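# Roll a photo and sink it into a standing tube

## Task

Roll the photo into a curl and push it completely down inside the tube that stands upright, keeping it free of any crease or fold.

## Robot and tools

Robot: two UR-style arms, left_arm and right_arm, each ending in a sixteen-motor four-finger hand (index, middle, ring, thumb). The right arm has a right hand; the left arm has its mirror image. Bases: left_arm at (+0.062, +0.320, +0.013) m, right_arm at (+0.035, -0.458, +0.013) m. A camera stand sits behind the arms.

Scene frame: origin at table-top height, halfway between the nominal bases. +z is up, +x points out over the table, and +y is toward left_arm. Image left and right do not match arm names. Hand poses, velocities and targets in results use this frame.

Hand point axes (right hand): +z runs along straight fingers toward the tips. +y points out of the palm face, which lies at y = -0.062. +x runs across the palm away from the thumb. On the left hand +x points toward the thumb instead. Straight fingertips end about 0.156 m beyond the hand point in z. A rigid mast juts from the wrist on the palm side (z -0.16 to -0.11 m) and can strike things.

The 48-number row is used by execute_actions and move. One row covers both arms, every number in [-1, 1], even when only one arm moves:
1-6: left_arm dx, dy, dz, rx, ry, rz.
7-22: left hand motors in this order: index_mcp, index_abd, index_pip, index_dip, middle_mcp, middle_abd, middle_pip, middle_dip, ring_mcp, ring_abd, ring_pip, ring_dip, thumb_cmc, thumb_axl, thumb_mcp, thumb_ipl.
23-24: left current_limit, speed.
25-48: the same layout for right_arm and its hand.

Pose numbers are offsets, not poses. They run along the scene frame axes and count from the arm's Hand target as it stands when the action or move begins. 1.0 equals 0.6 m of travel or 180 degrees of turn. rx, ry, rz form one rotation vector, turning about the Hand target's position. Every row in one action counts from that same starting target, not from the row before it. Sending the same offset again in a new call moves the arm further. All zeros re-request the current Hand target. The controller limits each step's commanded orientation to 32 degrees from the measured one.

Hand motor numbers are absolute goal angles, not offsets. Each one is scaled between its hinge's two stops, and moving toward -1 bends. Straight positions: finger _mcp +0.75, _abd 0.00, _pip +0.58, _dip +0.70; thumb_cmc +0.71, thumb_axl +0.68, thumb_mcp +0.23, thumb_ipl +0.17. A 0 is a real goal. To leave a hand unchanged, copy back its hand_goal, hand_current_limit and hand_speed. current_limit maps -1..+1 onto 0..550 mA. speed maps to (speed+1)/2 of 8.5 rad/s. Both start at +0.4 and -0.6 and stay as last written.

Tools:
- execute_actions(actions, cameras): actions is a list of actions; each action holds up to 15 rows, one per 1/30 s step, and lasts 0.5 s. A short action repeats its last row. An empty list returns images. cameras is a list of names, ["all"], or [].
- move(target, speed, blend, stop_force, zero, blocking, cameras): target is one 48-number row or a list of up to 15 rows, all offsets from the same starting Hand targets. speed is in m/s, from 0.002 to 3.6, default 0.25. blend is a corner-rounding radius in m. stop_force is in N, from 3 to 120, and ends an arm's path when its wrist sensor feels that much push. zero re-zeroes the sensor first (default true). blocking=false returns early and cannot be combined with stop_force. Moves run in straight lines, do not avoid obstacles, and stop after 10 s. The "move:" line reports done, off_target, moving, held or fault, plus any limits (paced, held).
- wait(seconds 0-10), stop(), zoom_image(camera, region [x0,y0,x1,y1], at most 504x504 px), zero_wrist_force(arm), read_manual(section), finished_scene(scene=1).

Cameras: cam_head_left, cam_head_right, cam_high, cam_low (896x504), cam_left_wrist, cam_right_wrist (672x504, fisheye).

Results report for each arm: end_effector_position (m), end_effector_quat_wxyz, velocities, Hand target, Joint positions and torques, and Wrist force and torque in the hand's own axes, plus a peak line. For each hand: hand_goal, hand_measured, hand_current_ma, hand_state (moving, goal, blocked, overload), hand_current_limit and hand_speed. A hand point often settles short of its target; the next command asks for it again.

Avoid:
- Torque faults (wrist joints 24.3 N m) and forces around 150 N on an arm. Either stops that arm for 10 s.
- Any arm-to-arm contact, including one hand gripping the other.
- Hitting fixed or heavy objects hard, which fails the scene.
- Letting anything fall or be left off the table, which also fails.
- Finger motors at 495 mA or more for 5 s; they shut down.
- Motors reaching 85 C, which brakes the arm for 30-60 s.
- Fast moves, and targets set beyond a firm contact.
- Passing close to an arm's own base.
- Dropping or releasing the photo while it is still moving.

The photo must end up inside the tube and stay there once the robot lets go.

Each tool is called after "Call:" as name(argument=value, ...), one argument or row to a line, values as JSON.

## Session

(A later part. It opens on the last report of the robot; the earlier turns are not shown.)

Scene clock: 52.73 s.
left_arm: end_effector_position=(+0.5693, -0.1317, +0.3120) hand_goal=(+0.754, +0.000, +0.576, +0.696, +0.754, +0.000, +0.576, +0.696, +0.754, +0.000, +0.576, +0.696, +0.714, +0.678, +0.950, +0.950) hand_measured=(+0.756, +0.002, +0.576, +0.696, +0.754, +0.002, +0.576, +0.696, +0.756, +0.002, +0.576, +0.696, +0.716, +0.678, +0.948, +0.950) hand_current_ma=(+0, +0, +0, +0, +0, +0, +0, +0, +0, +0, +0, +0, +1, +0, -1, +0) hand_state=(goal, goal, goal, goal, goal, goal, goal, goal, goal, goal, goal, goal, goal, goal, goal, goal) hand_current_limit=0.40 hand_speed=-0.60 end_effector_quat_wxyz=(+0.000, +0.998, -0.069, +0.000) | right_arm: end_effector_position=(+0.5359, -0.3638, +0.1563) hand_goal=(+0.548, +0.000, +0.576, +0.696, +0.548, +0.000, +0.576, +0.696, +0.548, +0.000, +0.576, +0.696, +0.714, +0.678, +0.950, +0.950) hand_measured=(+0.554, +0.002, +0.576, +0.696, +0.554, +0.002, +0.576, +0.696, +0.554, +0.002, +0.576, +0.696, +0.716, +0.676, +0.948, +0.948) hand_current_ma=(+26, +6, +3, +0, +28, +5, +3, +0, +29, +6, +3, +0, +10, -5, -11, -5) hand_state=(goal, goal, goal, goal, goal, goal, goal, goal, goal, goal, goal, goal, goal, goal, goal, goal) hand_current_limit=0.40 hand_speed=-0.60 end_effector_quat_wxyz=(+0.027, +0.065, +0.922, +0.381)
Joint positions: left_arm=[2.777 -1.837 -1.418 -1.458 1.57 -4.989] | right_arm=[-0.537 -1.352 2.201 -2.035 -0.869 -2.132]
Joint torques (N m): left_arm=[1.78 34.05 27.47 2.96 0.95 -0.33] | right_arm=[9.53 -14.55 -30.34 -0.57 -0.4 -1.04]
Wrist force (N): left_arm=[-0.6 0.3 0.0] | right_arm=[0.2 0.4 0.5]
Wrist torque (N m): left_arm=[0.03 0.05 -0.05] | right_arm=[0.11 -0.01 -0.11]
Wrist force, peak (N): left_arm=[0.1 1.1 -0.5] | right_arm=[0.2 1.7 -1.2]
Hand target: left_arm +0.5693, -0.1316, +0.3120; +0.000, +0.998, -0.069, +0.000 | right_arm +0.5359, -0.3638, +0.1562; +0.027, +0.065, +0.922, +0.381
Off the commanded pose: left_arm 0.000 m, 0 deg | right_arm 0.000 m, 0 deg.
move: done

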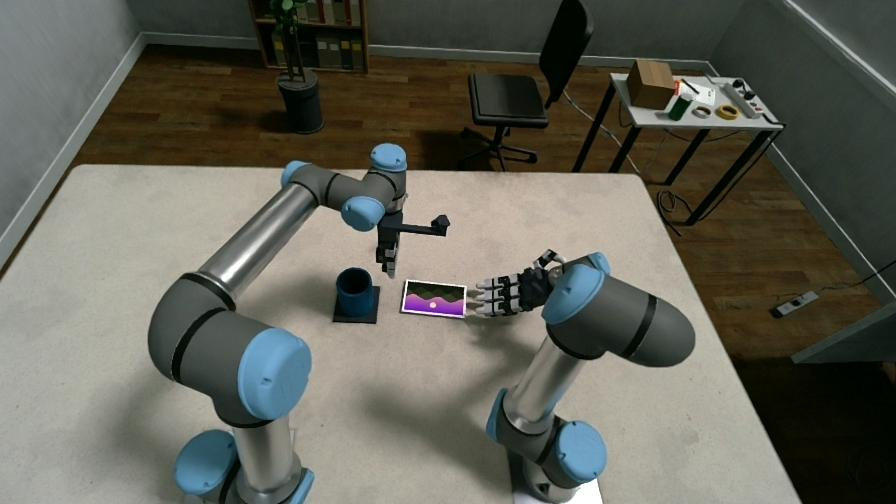

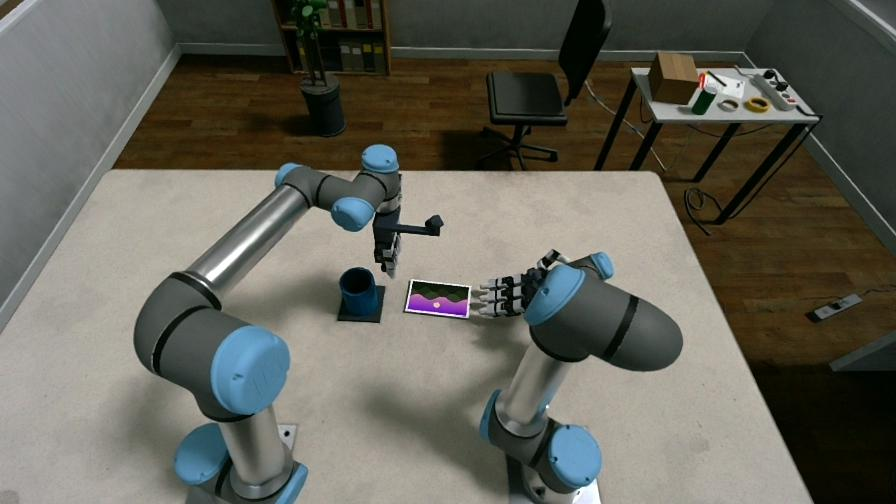

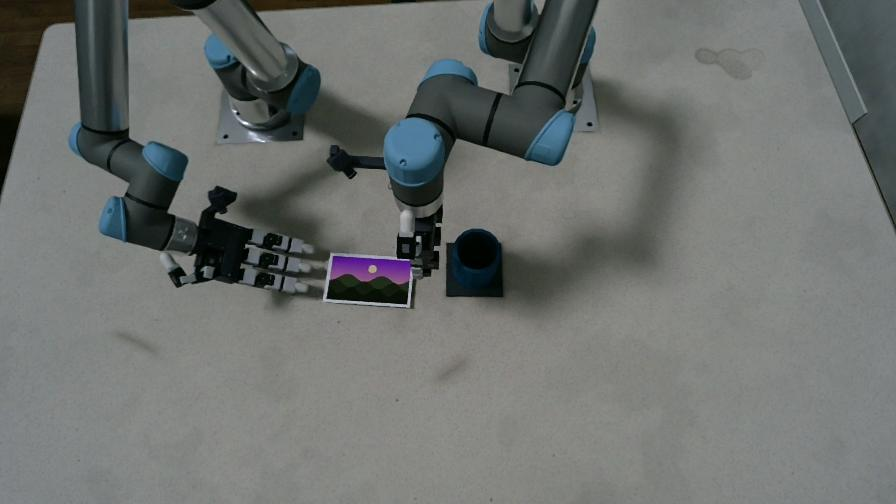

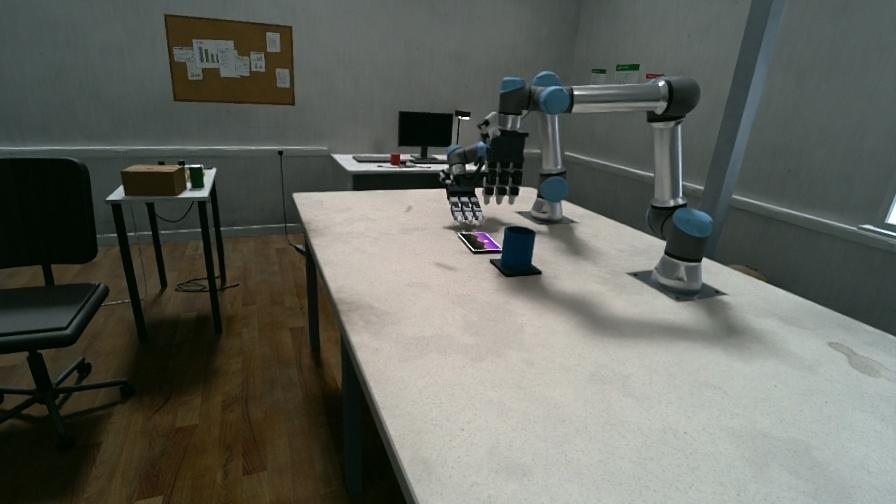

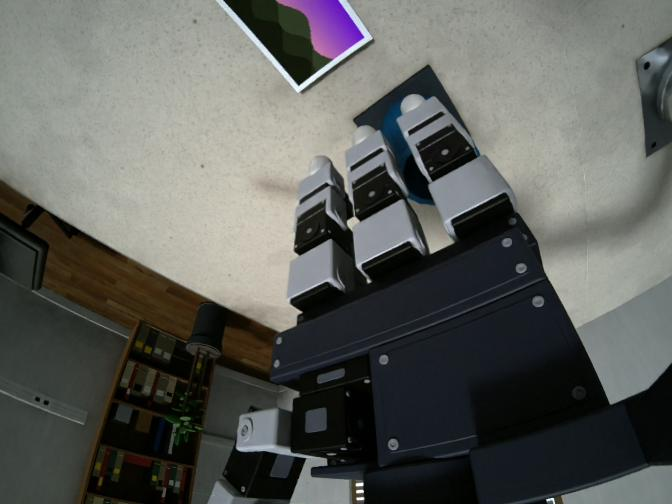

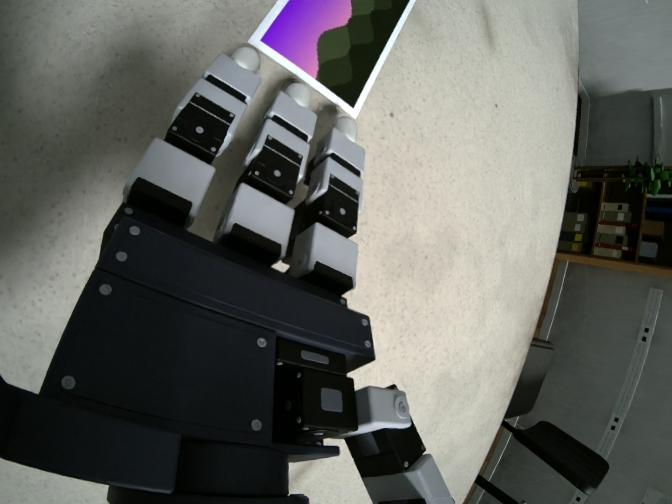

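Call:
move(
  target=[0, 0, 0, 0, 0, 0, 0.754, 0.0, 0.576, 0.696, 0.754, 0.0, 0.576, 0.696, 0.754, 0.0, 0.576, 0.696, 0.714, 0.678, 0.95, 0.95, 0.4, -0.6, 0, 0, -0.05, 0, 0, 0, 0.548, 0.0, 0.576, 0.696, 0.548, 0.0, 0.576, 0.696, 0.548, 0.0, 0.576, 0.696, 0.714, 0.678, 0.95, 0.95, 0.4, -0.6],
  speed=0.05,
)

Call:
move(
  target=[0, 0, 0, 0, 0, 0, 0.754, 0.0, 0.576, 0.696, 0.754, 0.0, 0.576, 0.696, 0.754, 0.0, 0.576, 0.696, 0.714, 0.678, 0.95, 0.95, 0.4, -0.6, 0, 0, -0.04, 0, 0, 0, 0.548, 0.0, 0.576, 0.696, 0.548, 0.0, 0.576, 0.696, 0.548, 0.0, 0.576, 0.696, 0.714, 0.678, 0.95, 0.95, 0.4, -0.6],
  speed=0.01,
  stop_force=3,
  cameras=["cam_high", "cam_low", "cam_right_wrist"],
)

Scene clock: 53.90 s.
left_arm: end_effector_position=(+0.5693, -0.1316, +0.3120) hand_goal=(+0.754, +0.000, +0.576, +0.696, +0.754, +0.000, +0.576, +0.696, +0.754, +0.000, +0.576, +0.696, +0.714, +0.678, +0.950, +0.950) hand_measured=(+0.756, +0.002, +0.576, +0.696, +0.754, +0.002, +0.576, +0.696, +0.756, +0.002, +0.576, +0.696, +0.716, +0.678, +0.948, +0.950) hand_current_ma=(+0, +0, +0, +0, +0, +0, +0, +0, +0, +0, +0, +0, +1, +0, -1, +0) hand_state=(goal, goal, goal, goal, goal, goal, goal, goal, goal, goal, goal, goal, goal, goal, goal, goal) hand_current_limit=0.40 hand_speed=-0.60 end_effector_quat_wxyz=(+0.000, +0.998, -0.069, +0.000) | right_arm: end_effector_position=(+0.5358, -0.3637, +0.1261) hand_goal=(+0.548, +0.000, +0.576, +0.696, +0.548, +0.000, +0.576, +0.696, +0.548, +0.000, +0.576, +0.696, +0.714, +0.678, +0.950, +0.950) hand_measured=(+0.554, +0.002, +0.576, +0.696, +0.554, +0.002, +0.576, +0.696, +0.554, +0.002, +0.576, +0.696, +0.716, +0.676, +0.948, +0.948) hand_current_ma=(+26, +6, +3, +0, +28, +5, +3, +0, +29, +6, +3, +0, +10, -5, -11, -5) hand_state=(goal, goal, goal, goal, goal, goal, goal, goal, goal, goal, goal, goal, goal, goal, goal, goal) hand_current_limit=0.40 hand_speed=-0.60 end_effector_quat_wxyz=(+0.027, +0.065, +0.922, +0.382)
Joint positions: left_arm=[2.777 -1.837 -1.418 -1.458 1.571 -4.989] | right_arm=[-0.537 -1.283 2.225 -2.127 -0.869 -2.133]
Joint torques (N m): left_arm=[-1.97 26.68 29.88 0.63 1.63 -0.97] | right_arm=[5.2 -37.6 -27.11 0.63 1.45 1.57]
Wrist force (N): left_arm=[-0.3 0.3 -0.3] | right_arm=[0.0 0.1 0.5]
Wrist torque (N m): left_arm=[0.06 0.00 -0.03] | right_arm=[0.06 0.01 -0.12]
Wrist force, peak (N): left_arm=[-0.5 0.4 -0.1] | right_arm=[-0.2 1.0 0.1]
Hand target: left_arm +0.5693, -0.1316, +0.3120; +0.000, +0.998, -0.069, +0.000 | right_arm +0.5359, -0.3638, +0.1262; +0.027, +0.065, +0.922, +0.381
Off the commanded pose: left_arm 0.000 m, 0 deg | right_arm 0.000 m, 0 deg.
move: done

Scene clock: 55.93 s.
left_arm: end_effector_position=(+0.5693, -0.1316, +0.3120) hand_goal=(+0.754, +0.000, +0.576, +0.696, +0.754, +0.000, +0.576, +0.696, +0.754, +0.000, +0.576, +0.696, +0.714, +0.678, +0.950, +0.950) hand_measured=(+0.756, +0.002, +0.576, +0.696, +0.754, +0.002, +0.576, +0.696, +0.756, +0.002, +0.576, +0.696, +0.716, +0.678, +0.948, +0.950) hand_current_ma=(+0, +0, +0, +0, +0, +0, +0, +0, +0, +0, +0, +0, +1, +0, -1, +0) hand_state=(goal, goal, goal, goal, goal, goal, goal, goal, goal, goal, goal, goal, goal, goal, goal, goal) hand_current_limit=0.40 hand_speed=-0.60 end_effector_quat_wxyz=(+0.000, +0.998, -0.069, +0.000) | right_arm: end_effector_position=(+0.5359, -0.3638, +0.1175) hand_goal=(+0.548, +0.000, +0.576, +0.696, +0.548, +0.000, +0.576, +0.696, +0.548, +0.000, +0.576, +0.696, +0.714, +0.678, +0.950, +0.950) hand_measured=(+0.552, +0.002, +0.576, +0.696, +0.552, +0.002, +0.576, +0.696, +0.552, +0.002, +0.576, +0.696, +0.716, +0.676, +0.948, +0.948) hand_current_ma=(+21, +6, +2, +0, +21, +5, +2, +0, +20, +6, +2, +0, +10, -5, -11, -5) hand_state=(goal, goal, goal, goal, goal, goal, goal, goal, goal, goal, goal, goal, goal, goal, goal, goal) hand_current_limit=0.40 hand_speed=-0.60 end_effector_quat_wxyz=(+0.027, +0.065, +0.922, +0.381)
Joint positions: left_arm=[2.777 -1.837 -1.418 -1.458 1.571 -4.989] | right_arm=[-0.537 -1.262 2.23 -2.154 -0.869 -2.133]
Joint torques (N m): left_arm=[-6.14 27.43 29.89 0.58 1.71 -1.05] | right_arm=[8.55 -37.7 -28.05 -0.19 1.21 1.56]
Wrist force (N): left_arm=[-0.5 0.2 -0.2] | right_arm=[0.0 0.4 0.5]
Wrist torque (N m): left_arm=[0.04 0.04 -0.05] | right_arm=[0.09 0.02 -0.11]
Wrist force, peak (N): left_arm=[-0.6 0.3 -0.2] | right_arm=[0.2 0.0 -3.4]
Hand target: left_arm +0.5693, -0.1316, +0.3120; +0.000, +0.998, -0.069, +0.000 | right_arm +0.5359, -0.3638, +0.1175; +0.027, +0.065, +0.922, +0.381 (not the last commanded pose)
Off the commanded pose: left_arm 0.000 m, 0 deg | right_arm 0.015 m, 0 deg.
move: contact (right_arm)
Images, in order (width x height): cam_high 896x504, cam_low 896x504, cam_right_wrist 672x504.

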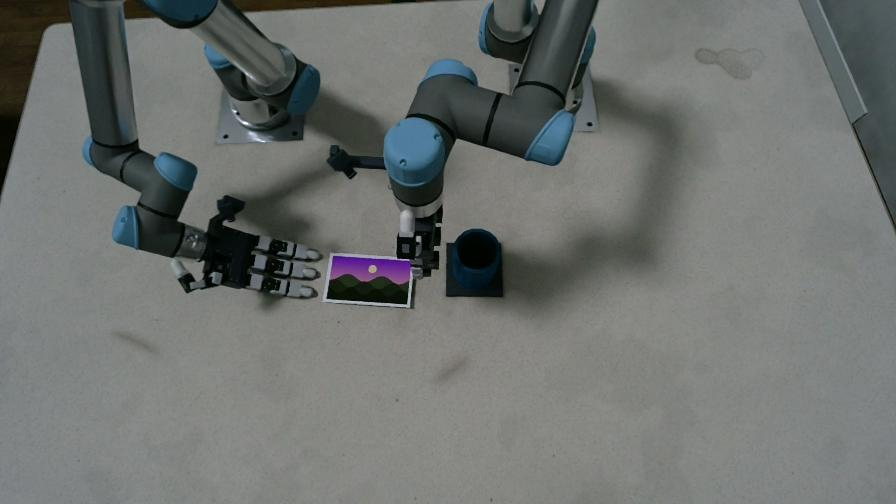

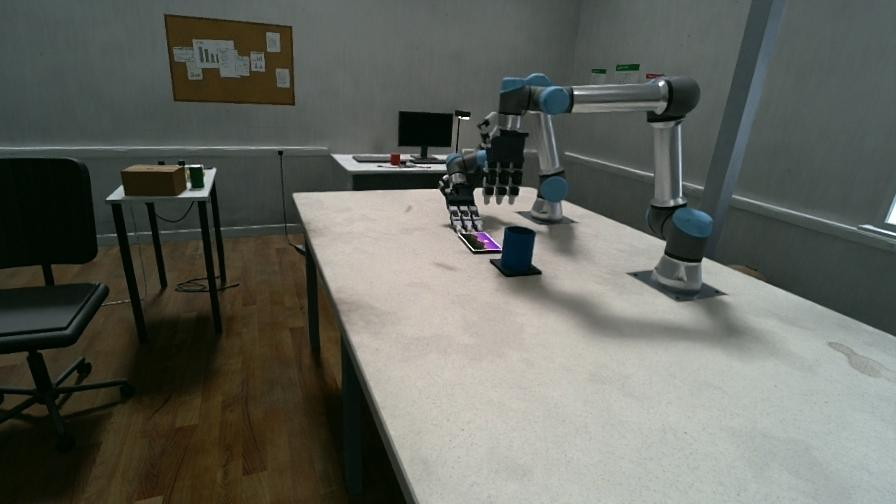

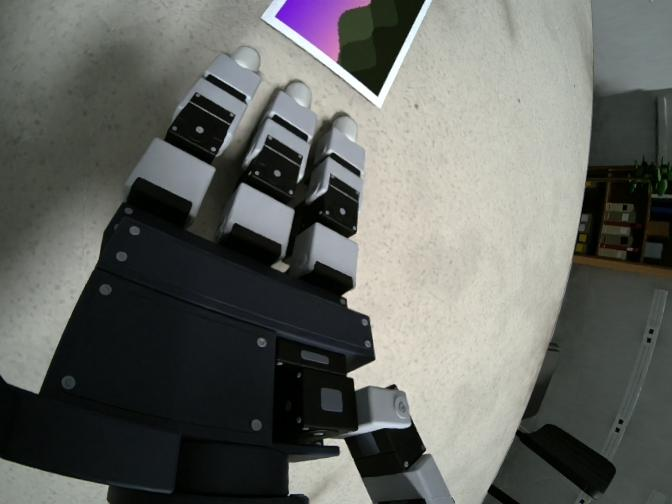

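Call:
zoom_image(
  camera="cam_low",
  region=[430, 195, 550, 275],
)

Call:
zoom_image(
  camera="cam_high",
  region=[240, 220, 430, 320],
)

Call:
zoom_image(
  camera="cam_right_wrist",
  region=[180, 0, 460, 160],
)

Scaled by 4.200 from the camera's 896x504 image, which has a finer 1280x720 frame.

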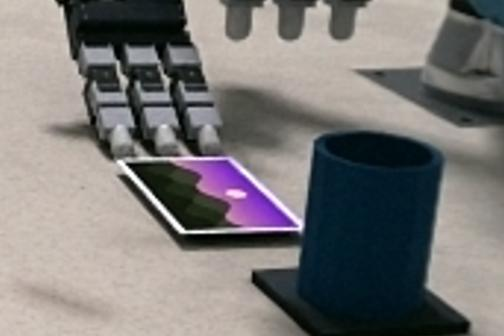

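Scaled by 2.653 from the camera's 896x504 image, which has a finer 1280x720 frame.

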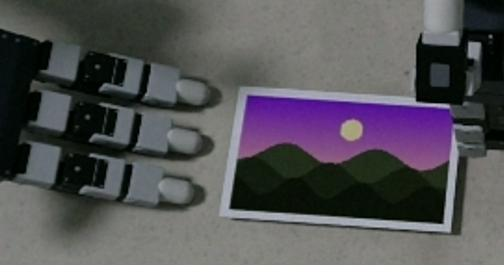

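Scaled by 1.800 from the camera's 672x504 image, which has a finer 960x720 frame.

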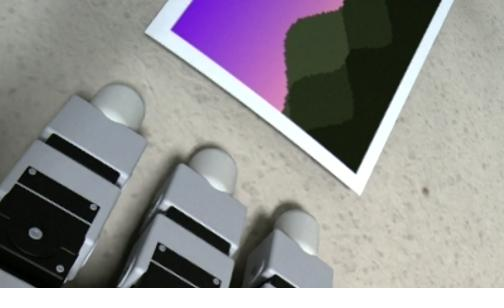

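Call:
move(
  target=[0, 0, -0.2833, 0, 0, 0, 0.754, 0.0, 0.576, 0.696, 0.754, 0.0, 0.576, 0.696, 0.754, 0.0, 0.576, 0.696, 0.714, 0.678, 0.95, 0.95, 0.4, -0.6, 0, 0, 0.0025, 0, 0, 0, 0.548, 0.0, 0.576, 0.696, 0.548, 0.0, 0.576, 0.696, 0.548, 0.0, 0.576, 0.696, 0.714, 0.678, 0.95, 0.95, 0.4, -0.6],
  speed=0.08,
  cameras=["cam_high", "cam_low", "cam_left_wrist"],
)

Scene clock: 59.10 s.
left_arm: end_effector_position=(+0.5693, -0.1316, +0.1420) hand_goal=(+0.754, +0.000, +0.576, +0.696, +0.754, +0.000, +0.576, +0.696, +0.754, +0.000, +0.576, +0.696, +0.714, +0.678, +0.950, +0.950) hand_measured=(+0.756, +0.002, +0.576, +0.696, +0.754, +0.002, +0.576, +0.696, +0.756, +0.002, +0.576, +0.696, +0.716, +0.678, +0.948, +0.950) hand_current_ma=(+0, +0, +0, +0, +0, +0, +0, +0, +0, +0, +0, +0, +1, +0, -1, +0) hand_state=(goal, goal, goal, goal, goal, goal, goal, goal, goal, goal, goal, goal, goal, goal, goal, goal) hand_current_limit=0.40 hand_speed=-0.60 end_effector_quat_wxyz=(+0.000, +0.998, -0.069, +0.000) | right_arm: end_effector_position=(+0.5359, -0.3638, +0.1190) hand_goal=(+0.548, +0.000, +0.576, +0.696, +0.548, +0.000, +0.576, +0.696, +0.548, +0.000, +0.576, +0.696, +0.714, +0.678, +0.950, +0.950) hand_measured=(+0.552, +0.002, +0.576, +0.696, +0.554, +0.002, +0.576, +0.696, +0.554, +0.002, +0.576, +0.696, +0.716, +0.676, +0.948, +0.948) hand_current_ma=(+22, +6, +2, +0, +24, +5, +2, +0, +24, +6, +2, +0, +10, -5, -11, -5) hand_state=(goal, goal, goal, goal, goal, goal, goal, goal, goal, goal, goal, goal, goal, goal, goal, goal) hand_current_limit=0.40 hand_speed=-0.60 end_effector_quat_wxyz=(+0.027, +0.065, +0.922, +0.381)
Joint positions: left_arm=[2.777 -1.962 -1.705 -1.045 1.571 -4.989] | right_arm=[-0.537 -1.265 2.229 -2.149 -0.869 -2.133]
Joint torques (N m): left_arm=[-1.06 44.71 26.25 1.64 -1.22 0.29] | right_arm=[8.11 -34.96 -28.06 0.21 -0.43 1.61]
Wrist force (N): left_arm=[-0.3 0.3 -0.1] | right_arm=[-0.2 0.4 0.5]
Wrist torque (N m): left_arm=[0.05 0.05 -0.05] | right_arm=[0.10 0.04 -0.13]
Wrist force, peak (N): left_arm=[-0.3 0.4 -1.2] | right_arm=[0.1 0.6 0.8]
Hand target: left_arm +0.5693, -0.1316, +0.1420; +0.000, +0.998, -0.069, +0.000 | right_arm +0.5359, -0.3638, +0.1190; +0.027, +0.065, +0.922, +0.381
Off the commanded pose: left_arm 0.000 m, 0 deg | right_arm 0.000 m, 0 deg.
move: done
Images, in order (width x height): cam_high 896x504, cam_low 896x504, cam_left_wrist 672x504.

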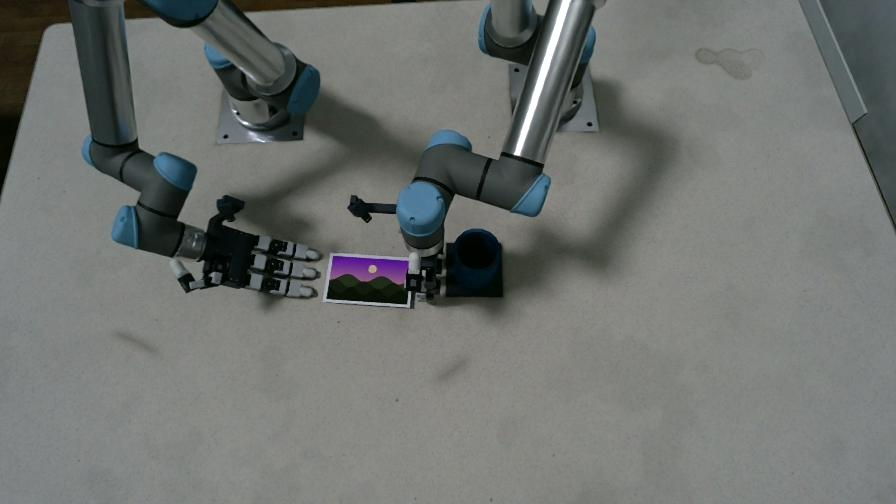

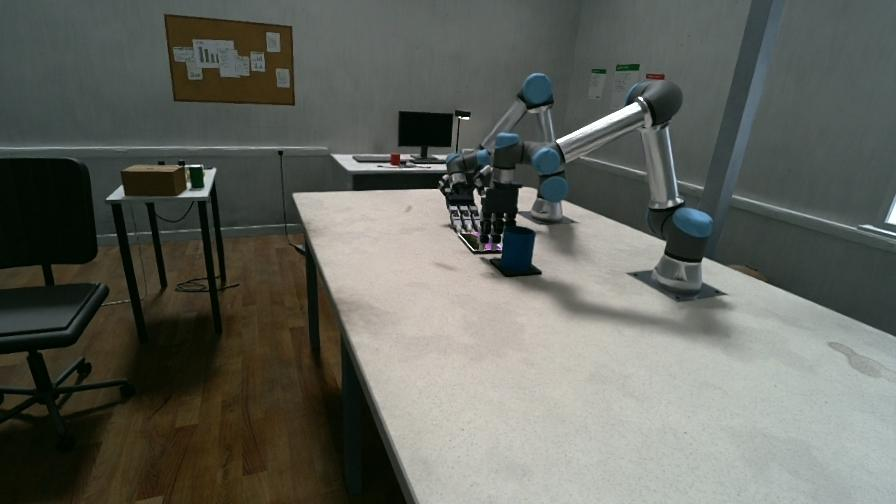

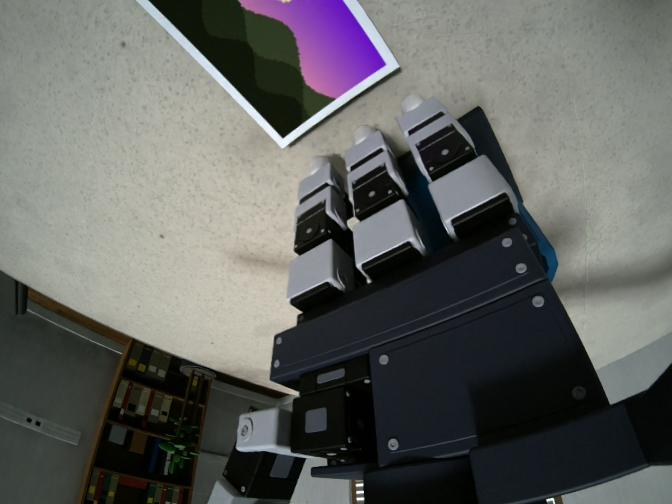

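Call:
zoom_image(
  camera="cam_left_wrist",
  region=[240, 30, 500, 220],
)

Call:
zoom_image(
  camera="cam_high",
  region=[370, 210, 520, 320],
)

Call:
zoom_image(
  camera="cam_low",
  region=[430, 170, 550, 280],
)

Scaled by 1.938 from the camera's 672x504 image, which has a finer 960x720 frame.

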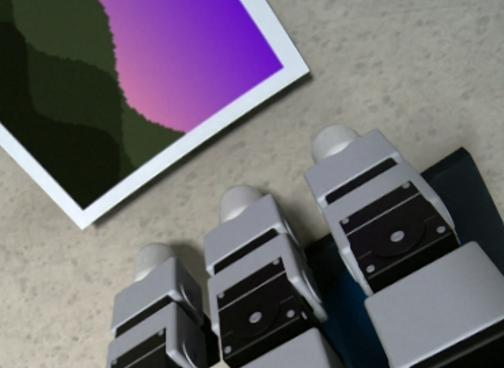

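Scaled by 3.360 from the camera's 896x504 image, which has a finer 1280x720 frame.

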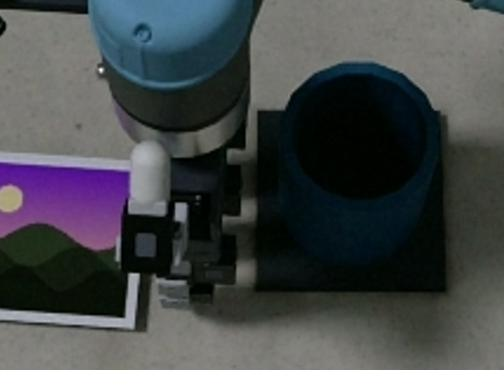

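Scaled by 4.200 from the camera's 896x504 image, which has a finer 1280x720 frame.

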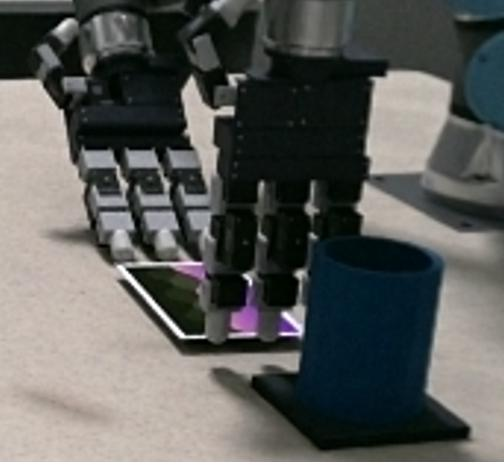

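Call:
move(
  target=[0, 0, -0.05, 0, 0, 0, 0.754, 0.0, 0.576, 0.696, 0.754, 0.0, 0.576, 0.696, 0.754, 0.0, 0.576, 0.696, 0.714, 0.678, 0.95, 0.95, 0.4, -0.6, 0, 0, 0, 0, 0, 0, 0.548, 0.0, 0.576, 0.696, 0.548, 0.0, 0.576, 0.696, 0.548, 0.0, 0.576, 0.696, 0.714, 0.678, 0.95, 0.95, 0.4, -0.6],
  speed=0.01,
  stop_force=3,
  cameras=["cam_high", "cam_low", "cam_left_wrist"],
)

Scene clock: 62.47 s.
left_arm: end_effector_position=(+0.5693, -0.1316, +0.1222) hand_goal=(+0.754, +0.000, +0.576, +0.696, +0.754, +0.000, +0.576, +0.696, +0.754, +0.000, +0.576, +0.696, +0.714, +0.678, +0.950, +0.950) hand_measured=(+0.756, +0.000, +0.576, +0.696, +0.754, +0.000, +0.576, +0.696, +0.756, +0.000, +0.576, +0.696, +0.716, +0.678, +0.948, +0.950) hand_current_ma=(+0, +0, +0, +0, +0, +0, +0, +0, +0, +0, +0, +0, +1, +0, -1, +0) hand_state=(goal, goal, goal, goal, goal, goal, goal, goal, goal, goal, goal, goal, goal, goal, goal, goal) hand_current_limit=0.40 hand_speed=-0.60 end_effector_quat_wxyz=(+0.000, +0.998, -0.069, +0.000) | right_arm: end_effector_position=(+0.5359, -0.3638, +0.1190) hand_goal=(+0.548, +0.000, +0.576, +0.696, +0.548, +0.000, +0.576, +0.696, +0.548, +0.000, +0.576, +0.696, +0.714, +0.678, +0.950, +0.950) hand_measured=(+0.552, +0.002, +0.576, +0.696, +0.554, +0.002, +0.576, +0.696, +0.554, +0.002, +0.576, +0.696, +0.716, +0.676, +0.948, +0.948) hand_current_ma=(+22, +6, +2, +0, +24, +5, +2, +0, +24, +6, +2, +0, +10, -5, -11, -5) hand_state=(goal, goal, goal, goal, goal, goal, goal, goal, goal, goal, goal, goal, goal, goal, goal, goal) hand_current_limit=0.40 hand_speed=-0.60 end_effector_quat_wxyz=(+0.027, +0.065, +0.922, +0.381)
Joint positions: left_arm=[2.777 -1.987 -1.728 -0.998 1.571 -4.989] | right_arm=[-0.537 -1.265 2.229 -2.149 -0.869 -2.133]
Joint torques (N m): left_arm=[7.17 44.69 24.88 0.31 -0.88 -1.14] | right_arm=[8.93 -19.18 -24.49 -3.38 -0.29 1.46]
Wrist force (N): left_arm=[0.1 -0.1 -4.7] | right_arm=[0.1 0.2 0.6]
Wrist torque (N m): left_arm=[0.37 0.05 -0.02] | right_arm=[0.07 -0.01 -0.11]
Wrist force, peak (N): left_arm=[-0.5 -0.3 -13.6] | right_arm=[0.0 0.6 0.6]
Hand target: left_arm +0.5693, -0.1316, +0.1222; +0.000, +0.998, -0.069, +0.000 (not the last commanded pose) | right_arm +0.5359, -0.3638, +0.1190; +0.027, +0.065, +0.922, +0.381
Off the commanded pose: left_arm 0.010 m, 0 deg | right_arm 0.000 m, 0 deg.
move: contact (left_arm)
Images, in order (width x height): cam_high 896x504, cam_low 896x504, cam_left_wrist 672x504.

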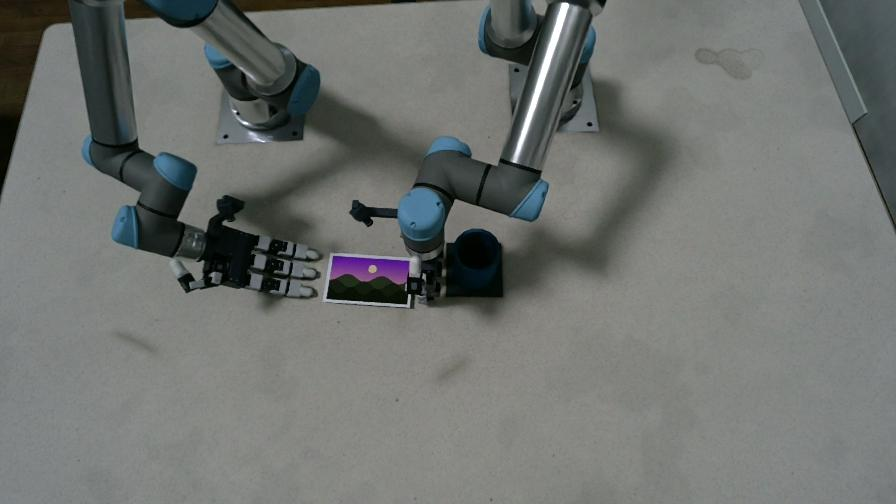

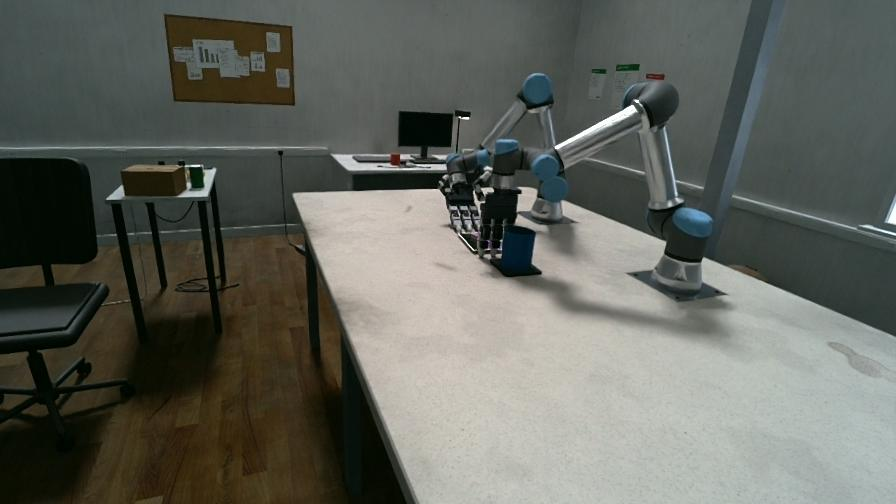

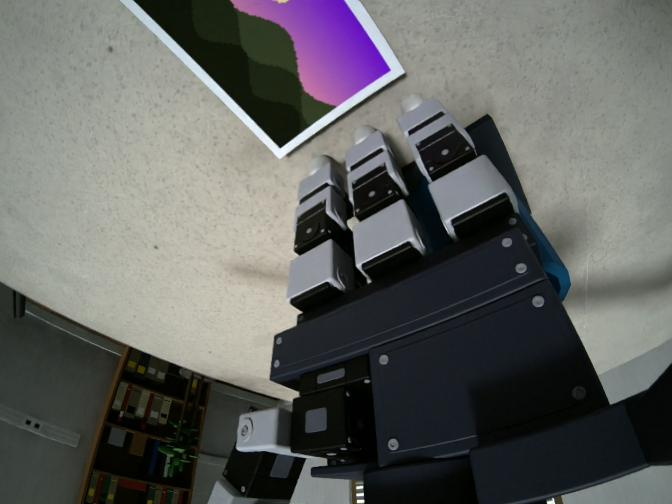

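Call:
move(
  target=[-0.0041, -0.029, 0.0025, 0, 0, 0, 0.754, 0.0, 0.576, 0.696, 0.754, 0.0, 0.576, 0.696, 0.754, 0.0, 0.576, 0.696, 0.714, 0.678, 0.95, 0.95, 0.4, -0.6, 0.0049, 0.0347, 0, 0, 0, 0, 0.548, 0.0, 0.576, 0.696, 0.548, 0.0, 0.576, 0.696, 0.548, 0.0, 0.576, 0.696, 0.714, 0.678, 0.95, 0.95, 0.4, -0.6],
  speed=0.03,
  cameras=["cam_high", "cam_low", "cam_left_wrist", "cam_right_wrist", "cam_head_right"],
)

Call:
zoom_image(
  camera="cam_left_wrist",
  region=[240, 30, 500, 220],
)

Call:
zoom_image(
  camera="cam_right_wrist",
  region=[180, 0, 460, 160],
)

Call:
zoom_image(
  camera="cam_high",
  region=[290, 220, 460, 330],
)

Call:
zoom_image(
  camera="cam_low",
  region=[440, 210, 540, 275],
)

Scene clock: 63.73 s.
left_arm: end_effector_position=(+0.5668, -0.1492, +0.1237) hand_goal=(+0.754, +0.000, +0.576, +0.696, +0.754, +0.000, +0.576, +0.696, +0.754, +0.000, +0.576, +0.696, +0.714, +0.678, +0.950, +0.950) hand_measured=(+0.756, +0.000, +0.578, +0.696, +0.754, +0.000, +0.576, +0.696, +0.756, +0.000, +0.576, +0.696, +0.716, +0.678, +0.948, +0.950) hand_current_ma=(+0, +0, +0, +0, +0, +0, +0, +0, +0, +0, +0, +0, +1, +0, -1, +0) hand_state=(goal, goal, goal, goal, goal, goal, goal, goal, goal, goal, goal, goal, goal, goal, goal, goal) hand_current_limit=0.40 hand_speed=-0.60 end_effector_quat_wxyz=(+0.000, +0.998, -0.069, +0.000) | right_arm: end_effector_position=(+0.5388, -0.3428, +0.1190) hand_goal=(+0.548, +0.000, +0.576, +0.696, +0.548, +0.000, +0.576, +0.696, +0.548, +0.000, +0.576, +0.696, +0.714, +0.678, +0.950, +0.950) hand_measured=(+0.554, +0.002, +0.576, +0.696, +0.554, +0.002, +0.576, +0.696, +0.554, +0.002, +0.576, +0.696, +0.716, +0.676, +0.948, +0.948) hand_current_ma=(+23, +6, +2, +0, +24, +5, +2, +0, +25, +6, +2, +0, +10, -5, -11, -5) hand_state=(goal, goal, goal, goal, goal, goal, goal, goal, goal, goal, goal, goal, goal, goal, goal, goal) hand_current_limit=0.40 hand_speed=-0.60 end_effector_quat_wxyz=(+0.027, +0.065, +0.922, +0.382) end_effector_velocity=(-0.001, -0.001, +0.000) end_effector_angular_velocity=(+0.001, +0.002, +0.002)
Joint positions: left_arm=[2.749 -2.003 -1.699 -1.011 1.571 -5.017] | right_arm=[-0.493 -1.263 2.241 -2.198 -0.853 -2.079]
Joint velocities: left_arm=[within noise] | right_arm=[-0.002 0 0 0.005 -0.001 -0.005]
Joint torques (N m): left_arm=[10.2 46.28 11.51 2.89 -1.18 1.67] | right_arm=[-10.08 -15.57 -9.46 0.95 -0.13 -1.7]
Wrist force (N): left_arm=[-0.4 0.0 -0.1] | right_arm=[-0.2 0.2 0.4]
Wrist torque (N m): left_arm=[0.01 0.09 0.05] | right_arm=[0.09 0.03 -0.10]
Wrist force, peak (N): left_arm=[-0.1 0.0 -4.9] | right_arm=[0.0 0.5 0.9]
Hand target: left_arm +0.5669, -0.1490, +0.1237; +0.000, +0.998, -0.069, +0.000 | right_arm +0.5388, -0.3430, +0.1190; +0.027, +0.065, +0.922, +0.381
Off the commanded pose: left_arm 0.000 m, 0 deg | right_arm 0.000 m, 0 deg.
move: done
Images, in order (width x height): cam_head_right 896x504, cam_high 896x504, cam_low 896x504, cam_left_wrist 672x504, cam_right_wrist 672x504.

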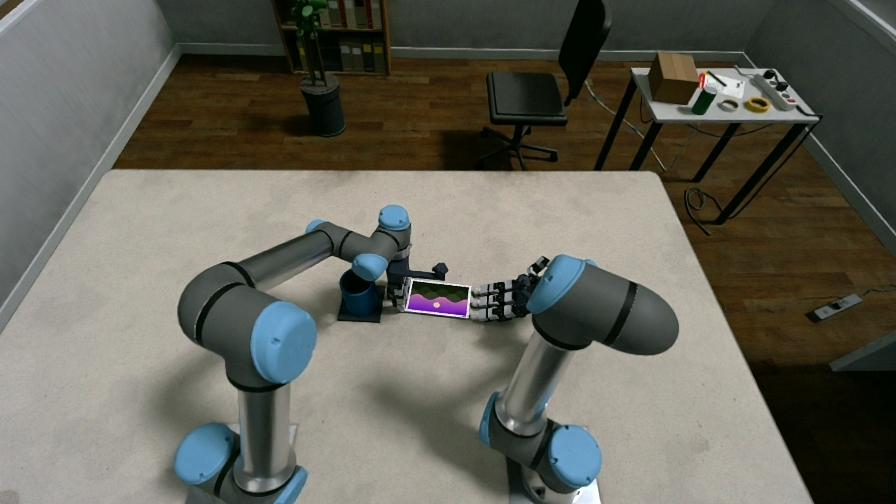

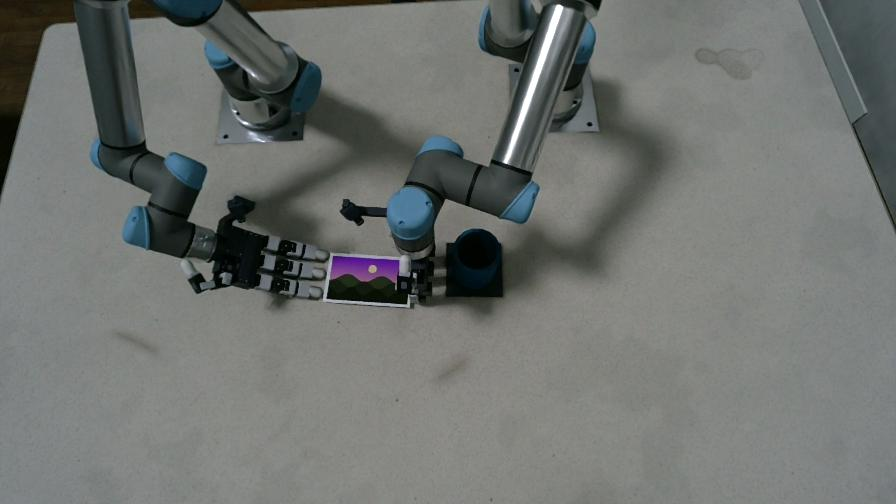

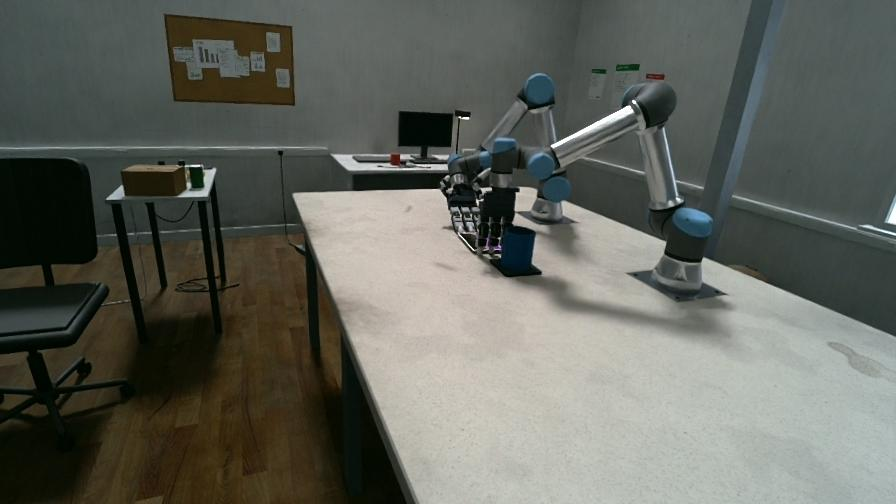

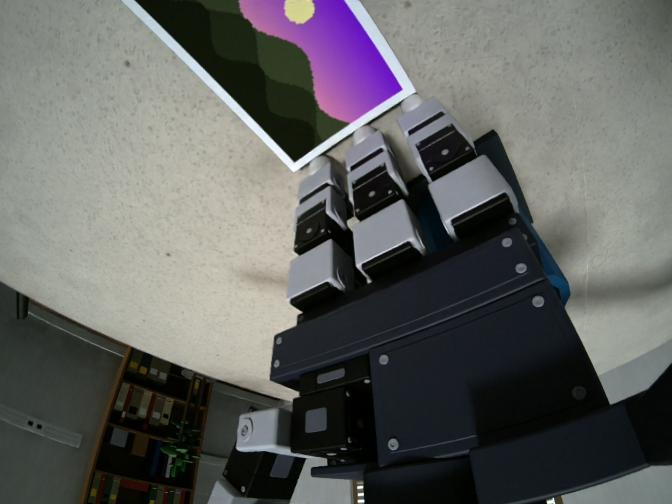

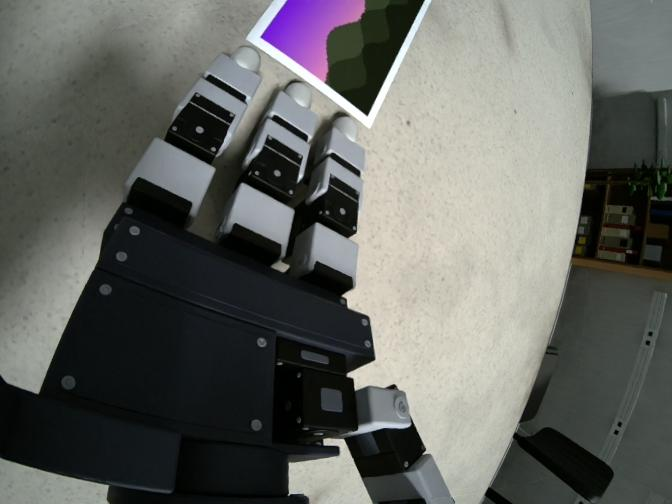

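Scaled by 1.938 from the camera's 672x504 image, which has a finer 960x720 frame.

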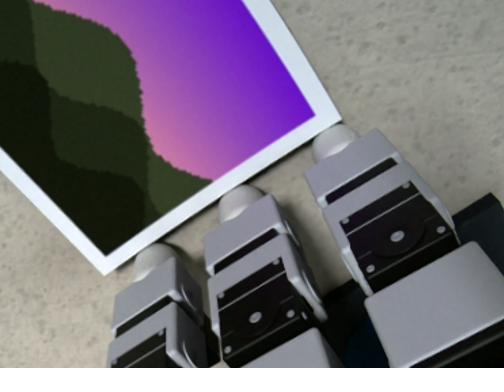

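Scaled by 1.800 from the camera's 672x504 image, which has a finer 960x720 frame.

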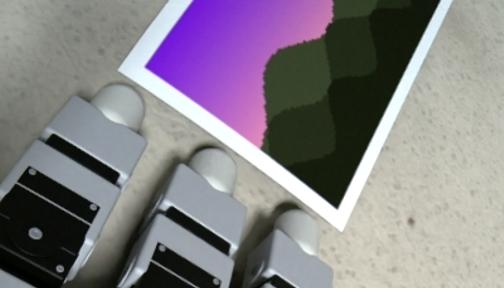

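Scaled by 2.965 from the camera's 896x504 image, which has a finer 1280x720 frame.

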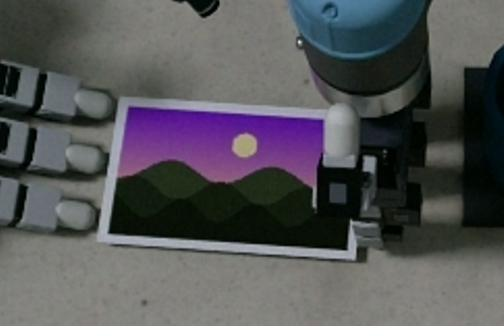

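Scaled by 5.040 from the camera's 896x504 image, which has a finer 1280x720 frame.

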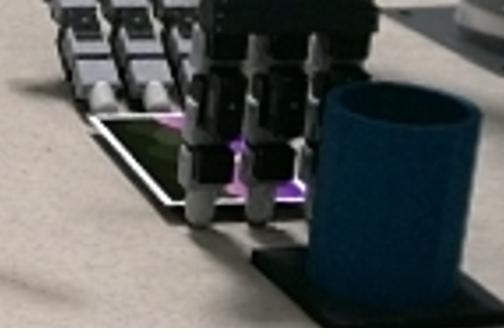

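Call:
move(
  target=[-0.00116, -0.00825, 0, 0, 0, 0, 0.754, 0.0, 0.576, 0.696, 0.754, 0.0, 0.576, 0.696, 0.754, 0.0, 0.576, 0.696, 0.714, 0.678, 0.95, 0.95, 0.4, -0.6, 0.00116, 0.00825, 0, 0, 0, 0, 0.548, 0.0, 0.576, 0.696, 0.548, 0.0, 0.576, 0.696, 0.548, 0.0, 0.576, 0.696, 0.714, 0.678, 0.95, 0.95, 0.4, -0.6],
  speed=0.01,
  cameras=["cam_high", "cam_low", "cam_left_wrist", "cam_right_wrist"],
)

Call:
zoom_image(
  camera="cam_left_wrist",
  region=[100, 0, 500, 220],
)

Call:
zoom_image(
  camera="cam_right_wrist",
  region=[180, 0, 460, 160],
)

Call:
zoom_image(
  camera="cam_high",
  region=[290, 220, 460, 330],
)

Call:
zoom_image(
  camera="cam_low",
  region=[440, 210, 540, 275],
)

Scene clock: 66.73 s.
left_arm: end_effector_position=(+0.5662, -0.1541, +0.1237) hand_goal=(+0.754, +0.000, +0.576, +0.696, +0.754, +0.000, +0.576, +0.696, +0.754, +0.000, +0.576, +0.696, +0.714, +0.678, +0.950, +0.950) hand_measured=(+0.756, +0.000, +0.578, +0.696, +0.756, +0.000, +0.578, +0.696, +0.756, +0.000, +0.578, +0.696, +0.716, +0.678, +0.948, +0.950) hand_current_ma=(+1, +0, +1, +0, +1, +0, +0, +0, +1, +0, +0, +0, +1, +0, -1, +0) hand_state=(goal, goal, goal, goal, goal, goal, goal, goal, goal, goal, goal, goal, goal, goal, goal, goal) hand_current_limit=0.40 hand_speed=-0.60 end_effector_quat_wxyz=(+0.000, +0.998, -0.069, +0.000) | right_arm: end_effector_position=(+0.5395, -0.3379, +0.1190) hand_goal=(+0.548, +0.000, +0.576, +0.696, +0.548, +0.000, +0.576, +0.696, +0.548, +0.000, +0.576, +0.696, +0.714, +0.678, +0.950, +0.950) hand_measured=(+0.556, +0.002, +0.578, +0.696, +0.558, +0.002, +0.578, +0.696, +0.556, +0.002, +0.578, +0.696, +0.716, +0.676, +0.948, +0.948) hand_current_ma=(+40, +6, +9, +0, +41, +5, +8, +0, +40, +6, +6, +0, +10, -5, -11, -5) hand_state=(goal, goal, goal, goal, goal, goal, goal, goal, goal, goal, goal, goal, goal, goal, goal, goal) hand_current_limit=0.40 hand_speed=-0.60 end_effector_quat_wxyz=(+0.027, +0.065, +0.922, +0.381)
Joint positions: left_arm=[2.741 -2.008 -1.691 -1.014 1.571 -5.025] | right_arm=[-0.483 -1.262 2.243 -2.21 -0.849 -2.065]
Joint torques (N m): left_arm=[-3.44 36.62 19.5 1.03 1.71 0.08] | right_arm=[-1.29 -13.33 -2.03 -2.28 2.21 -0.57]
Wrist force (N): left_arm=[-0.6 -0.3 0.0] | right_arm=[0.1 0.5 0.1]
Wrist torque (N m): left_arm=[0.01 0.13 0.05] | right_arm=[0.16 0.00 -0.13]
Wrist force, peak (N): left_arm=[-0.5 -1.1 -0.2] | right_arm=[0.0 -0.6 -0.6]
Hand target: left_arm +0.5662, -0.1540, +0.1237; +0.000, +0.998, -0.069, +0.000 | right_arm +0.5395, -0.3380, +0.1190; +0.027, +0.065, +0.922, +0.381
Off the commanded pose: left_arm 0.000 m, 0 deg | right_arm 0.000 m, 0 deg.
move: done
Images, in order (width x height): cam_high 896x504, cam_low 896x504, cam_left_wrist 672x504, cam_right_wrist 672x504.

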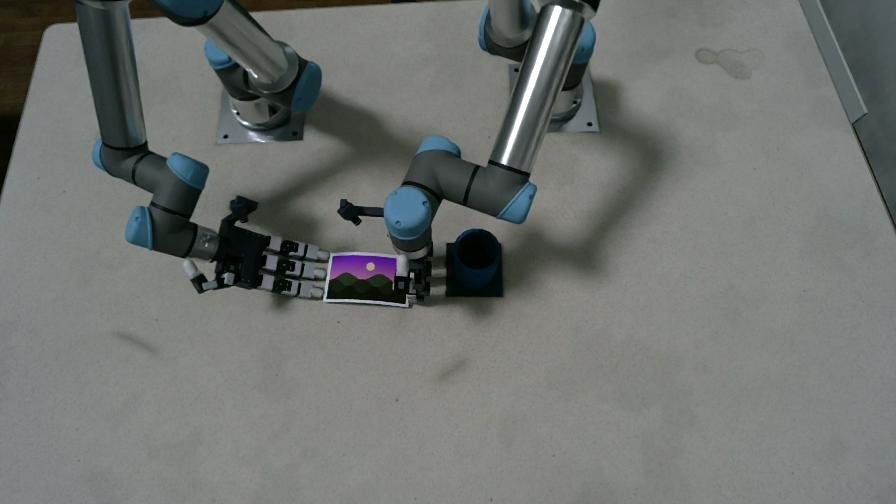

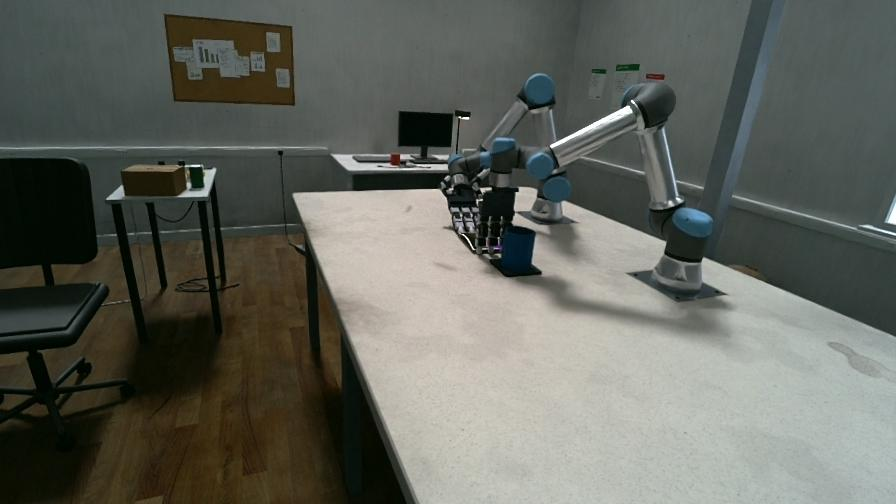

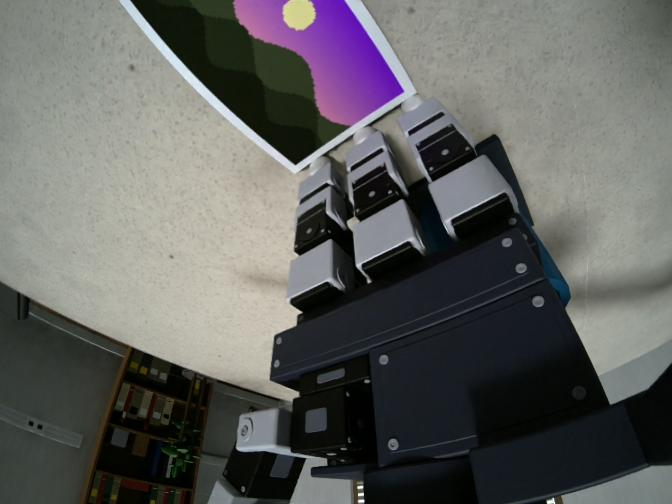

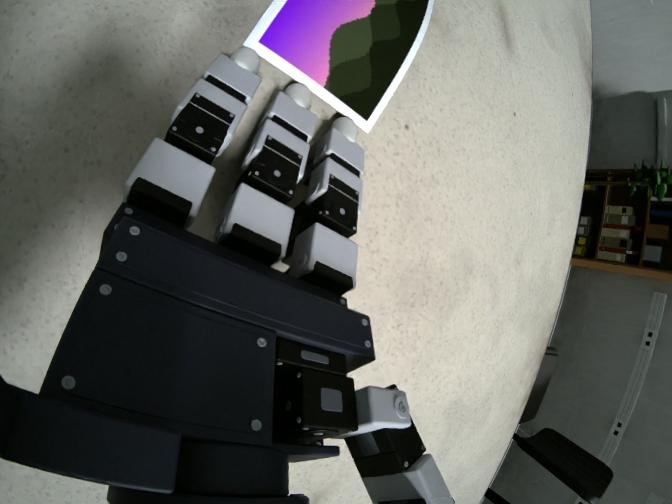

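Scaled by 1.260 from the camera's 672x504 image, which has a finer 960x720 frame.

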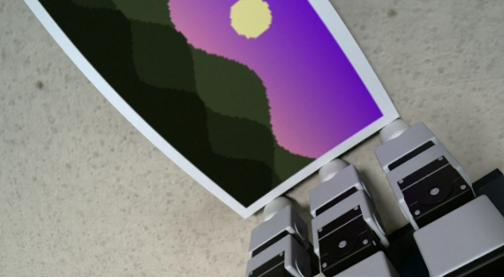

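Scaled by 1.800 from the camera's 672x504 image, which has a finer 960x720 frame.

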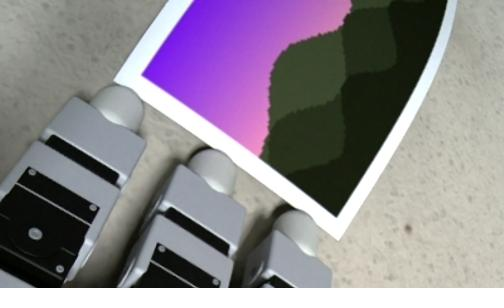

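Scaled by 2.965 from the camera's 896x504 image, which has a finer 1280x720 frame.

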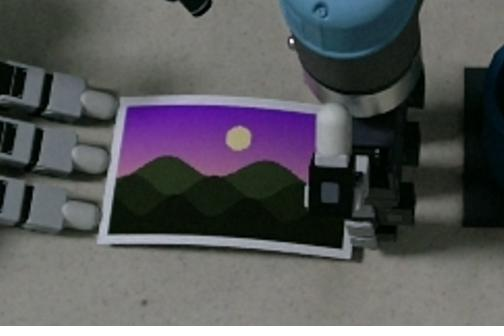

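Scaled by 5.040 from the camera's 896x504 image, which has a finer 1280x720 frame.

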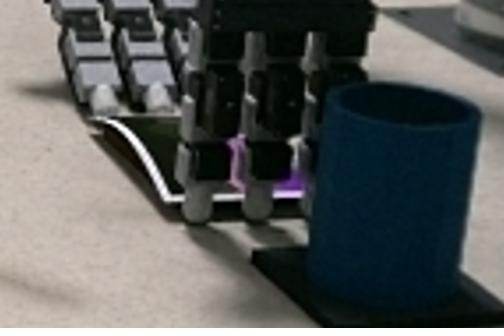

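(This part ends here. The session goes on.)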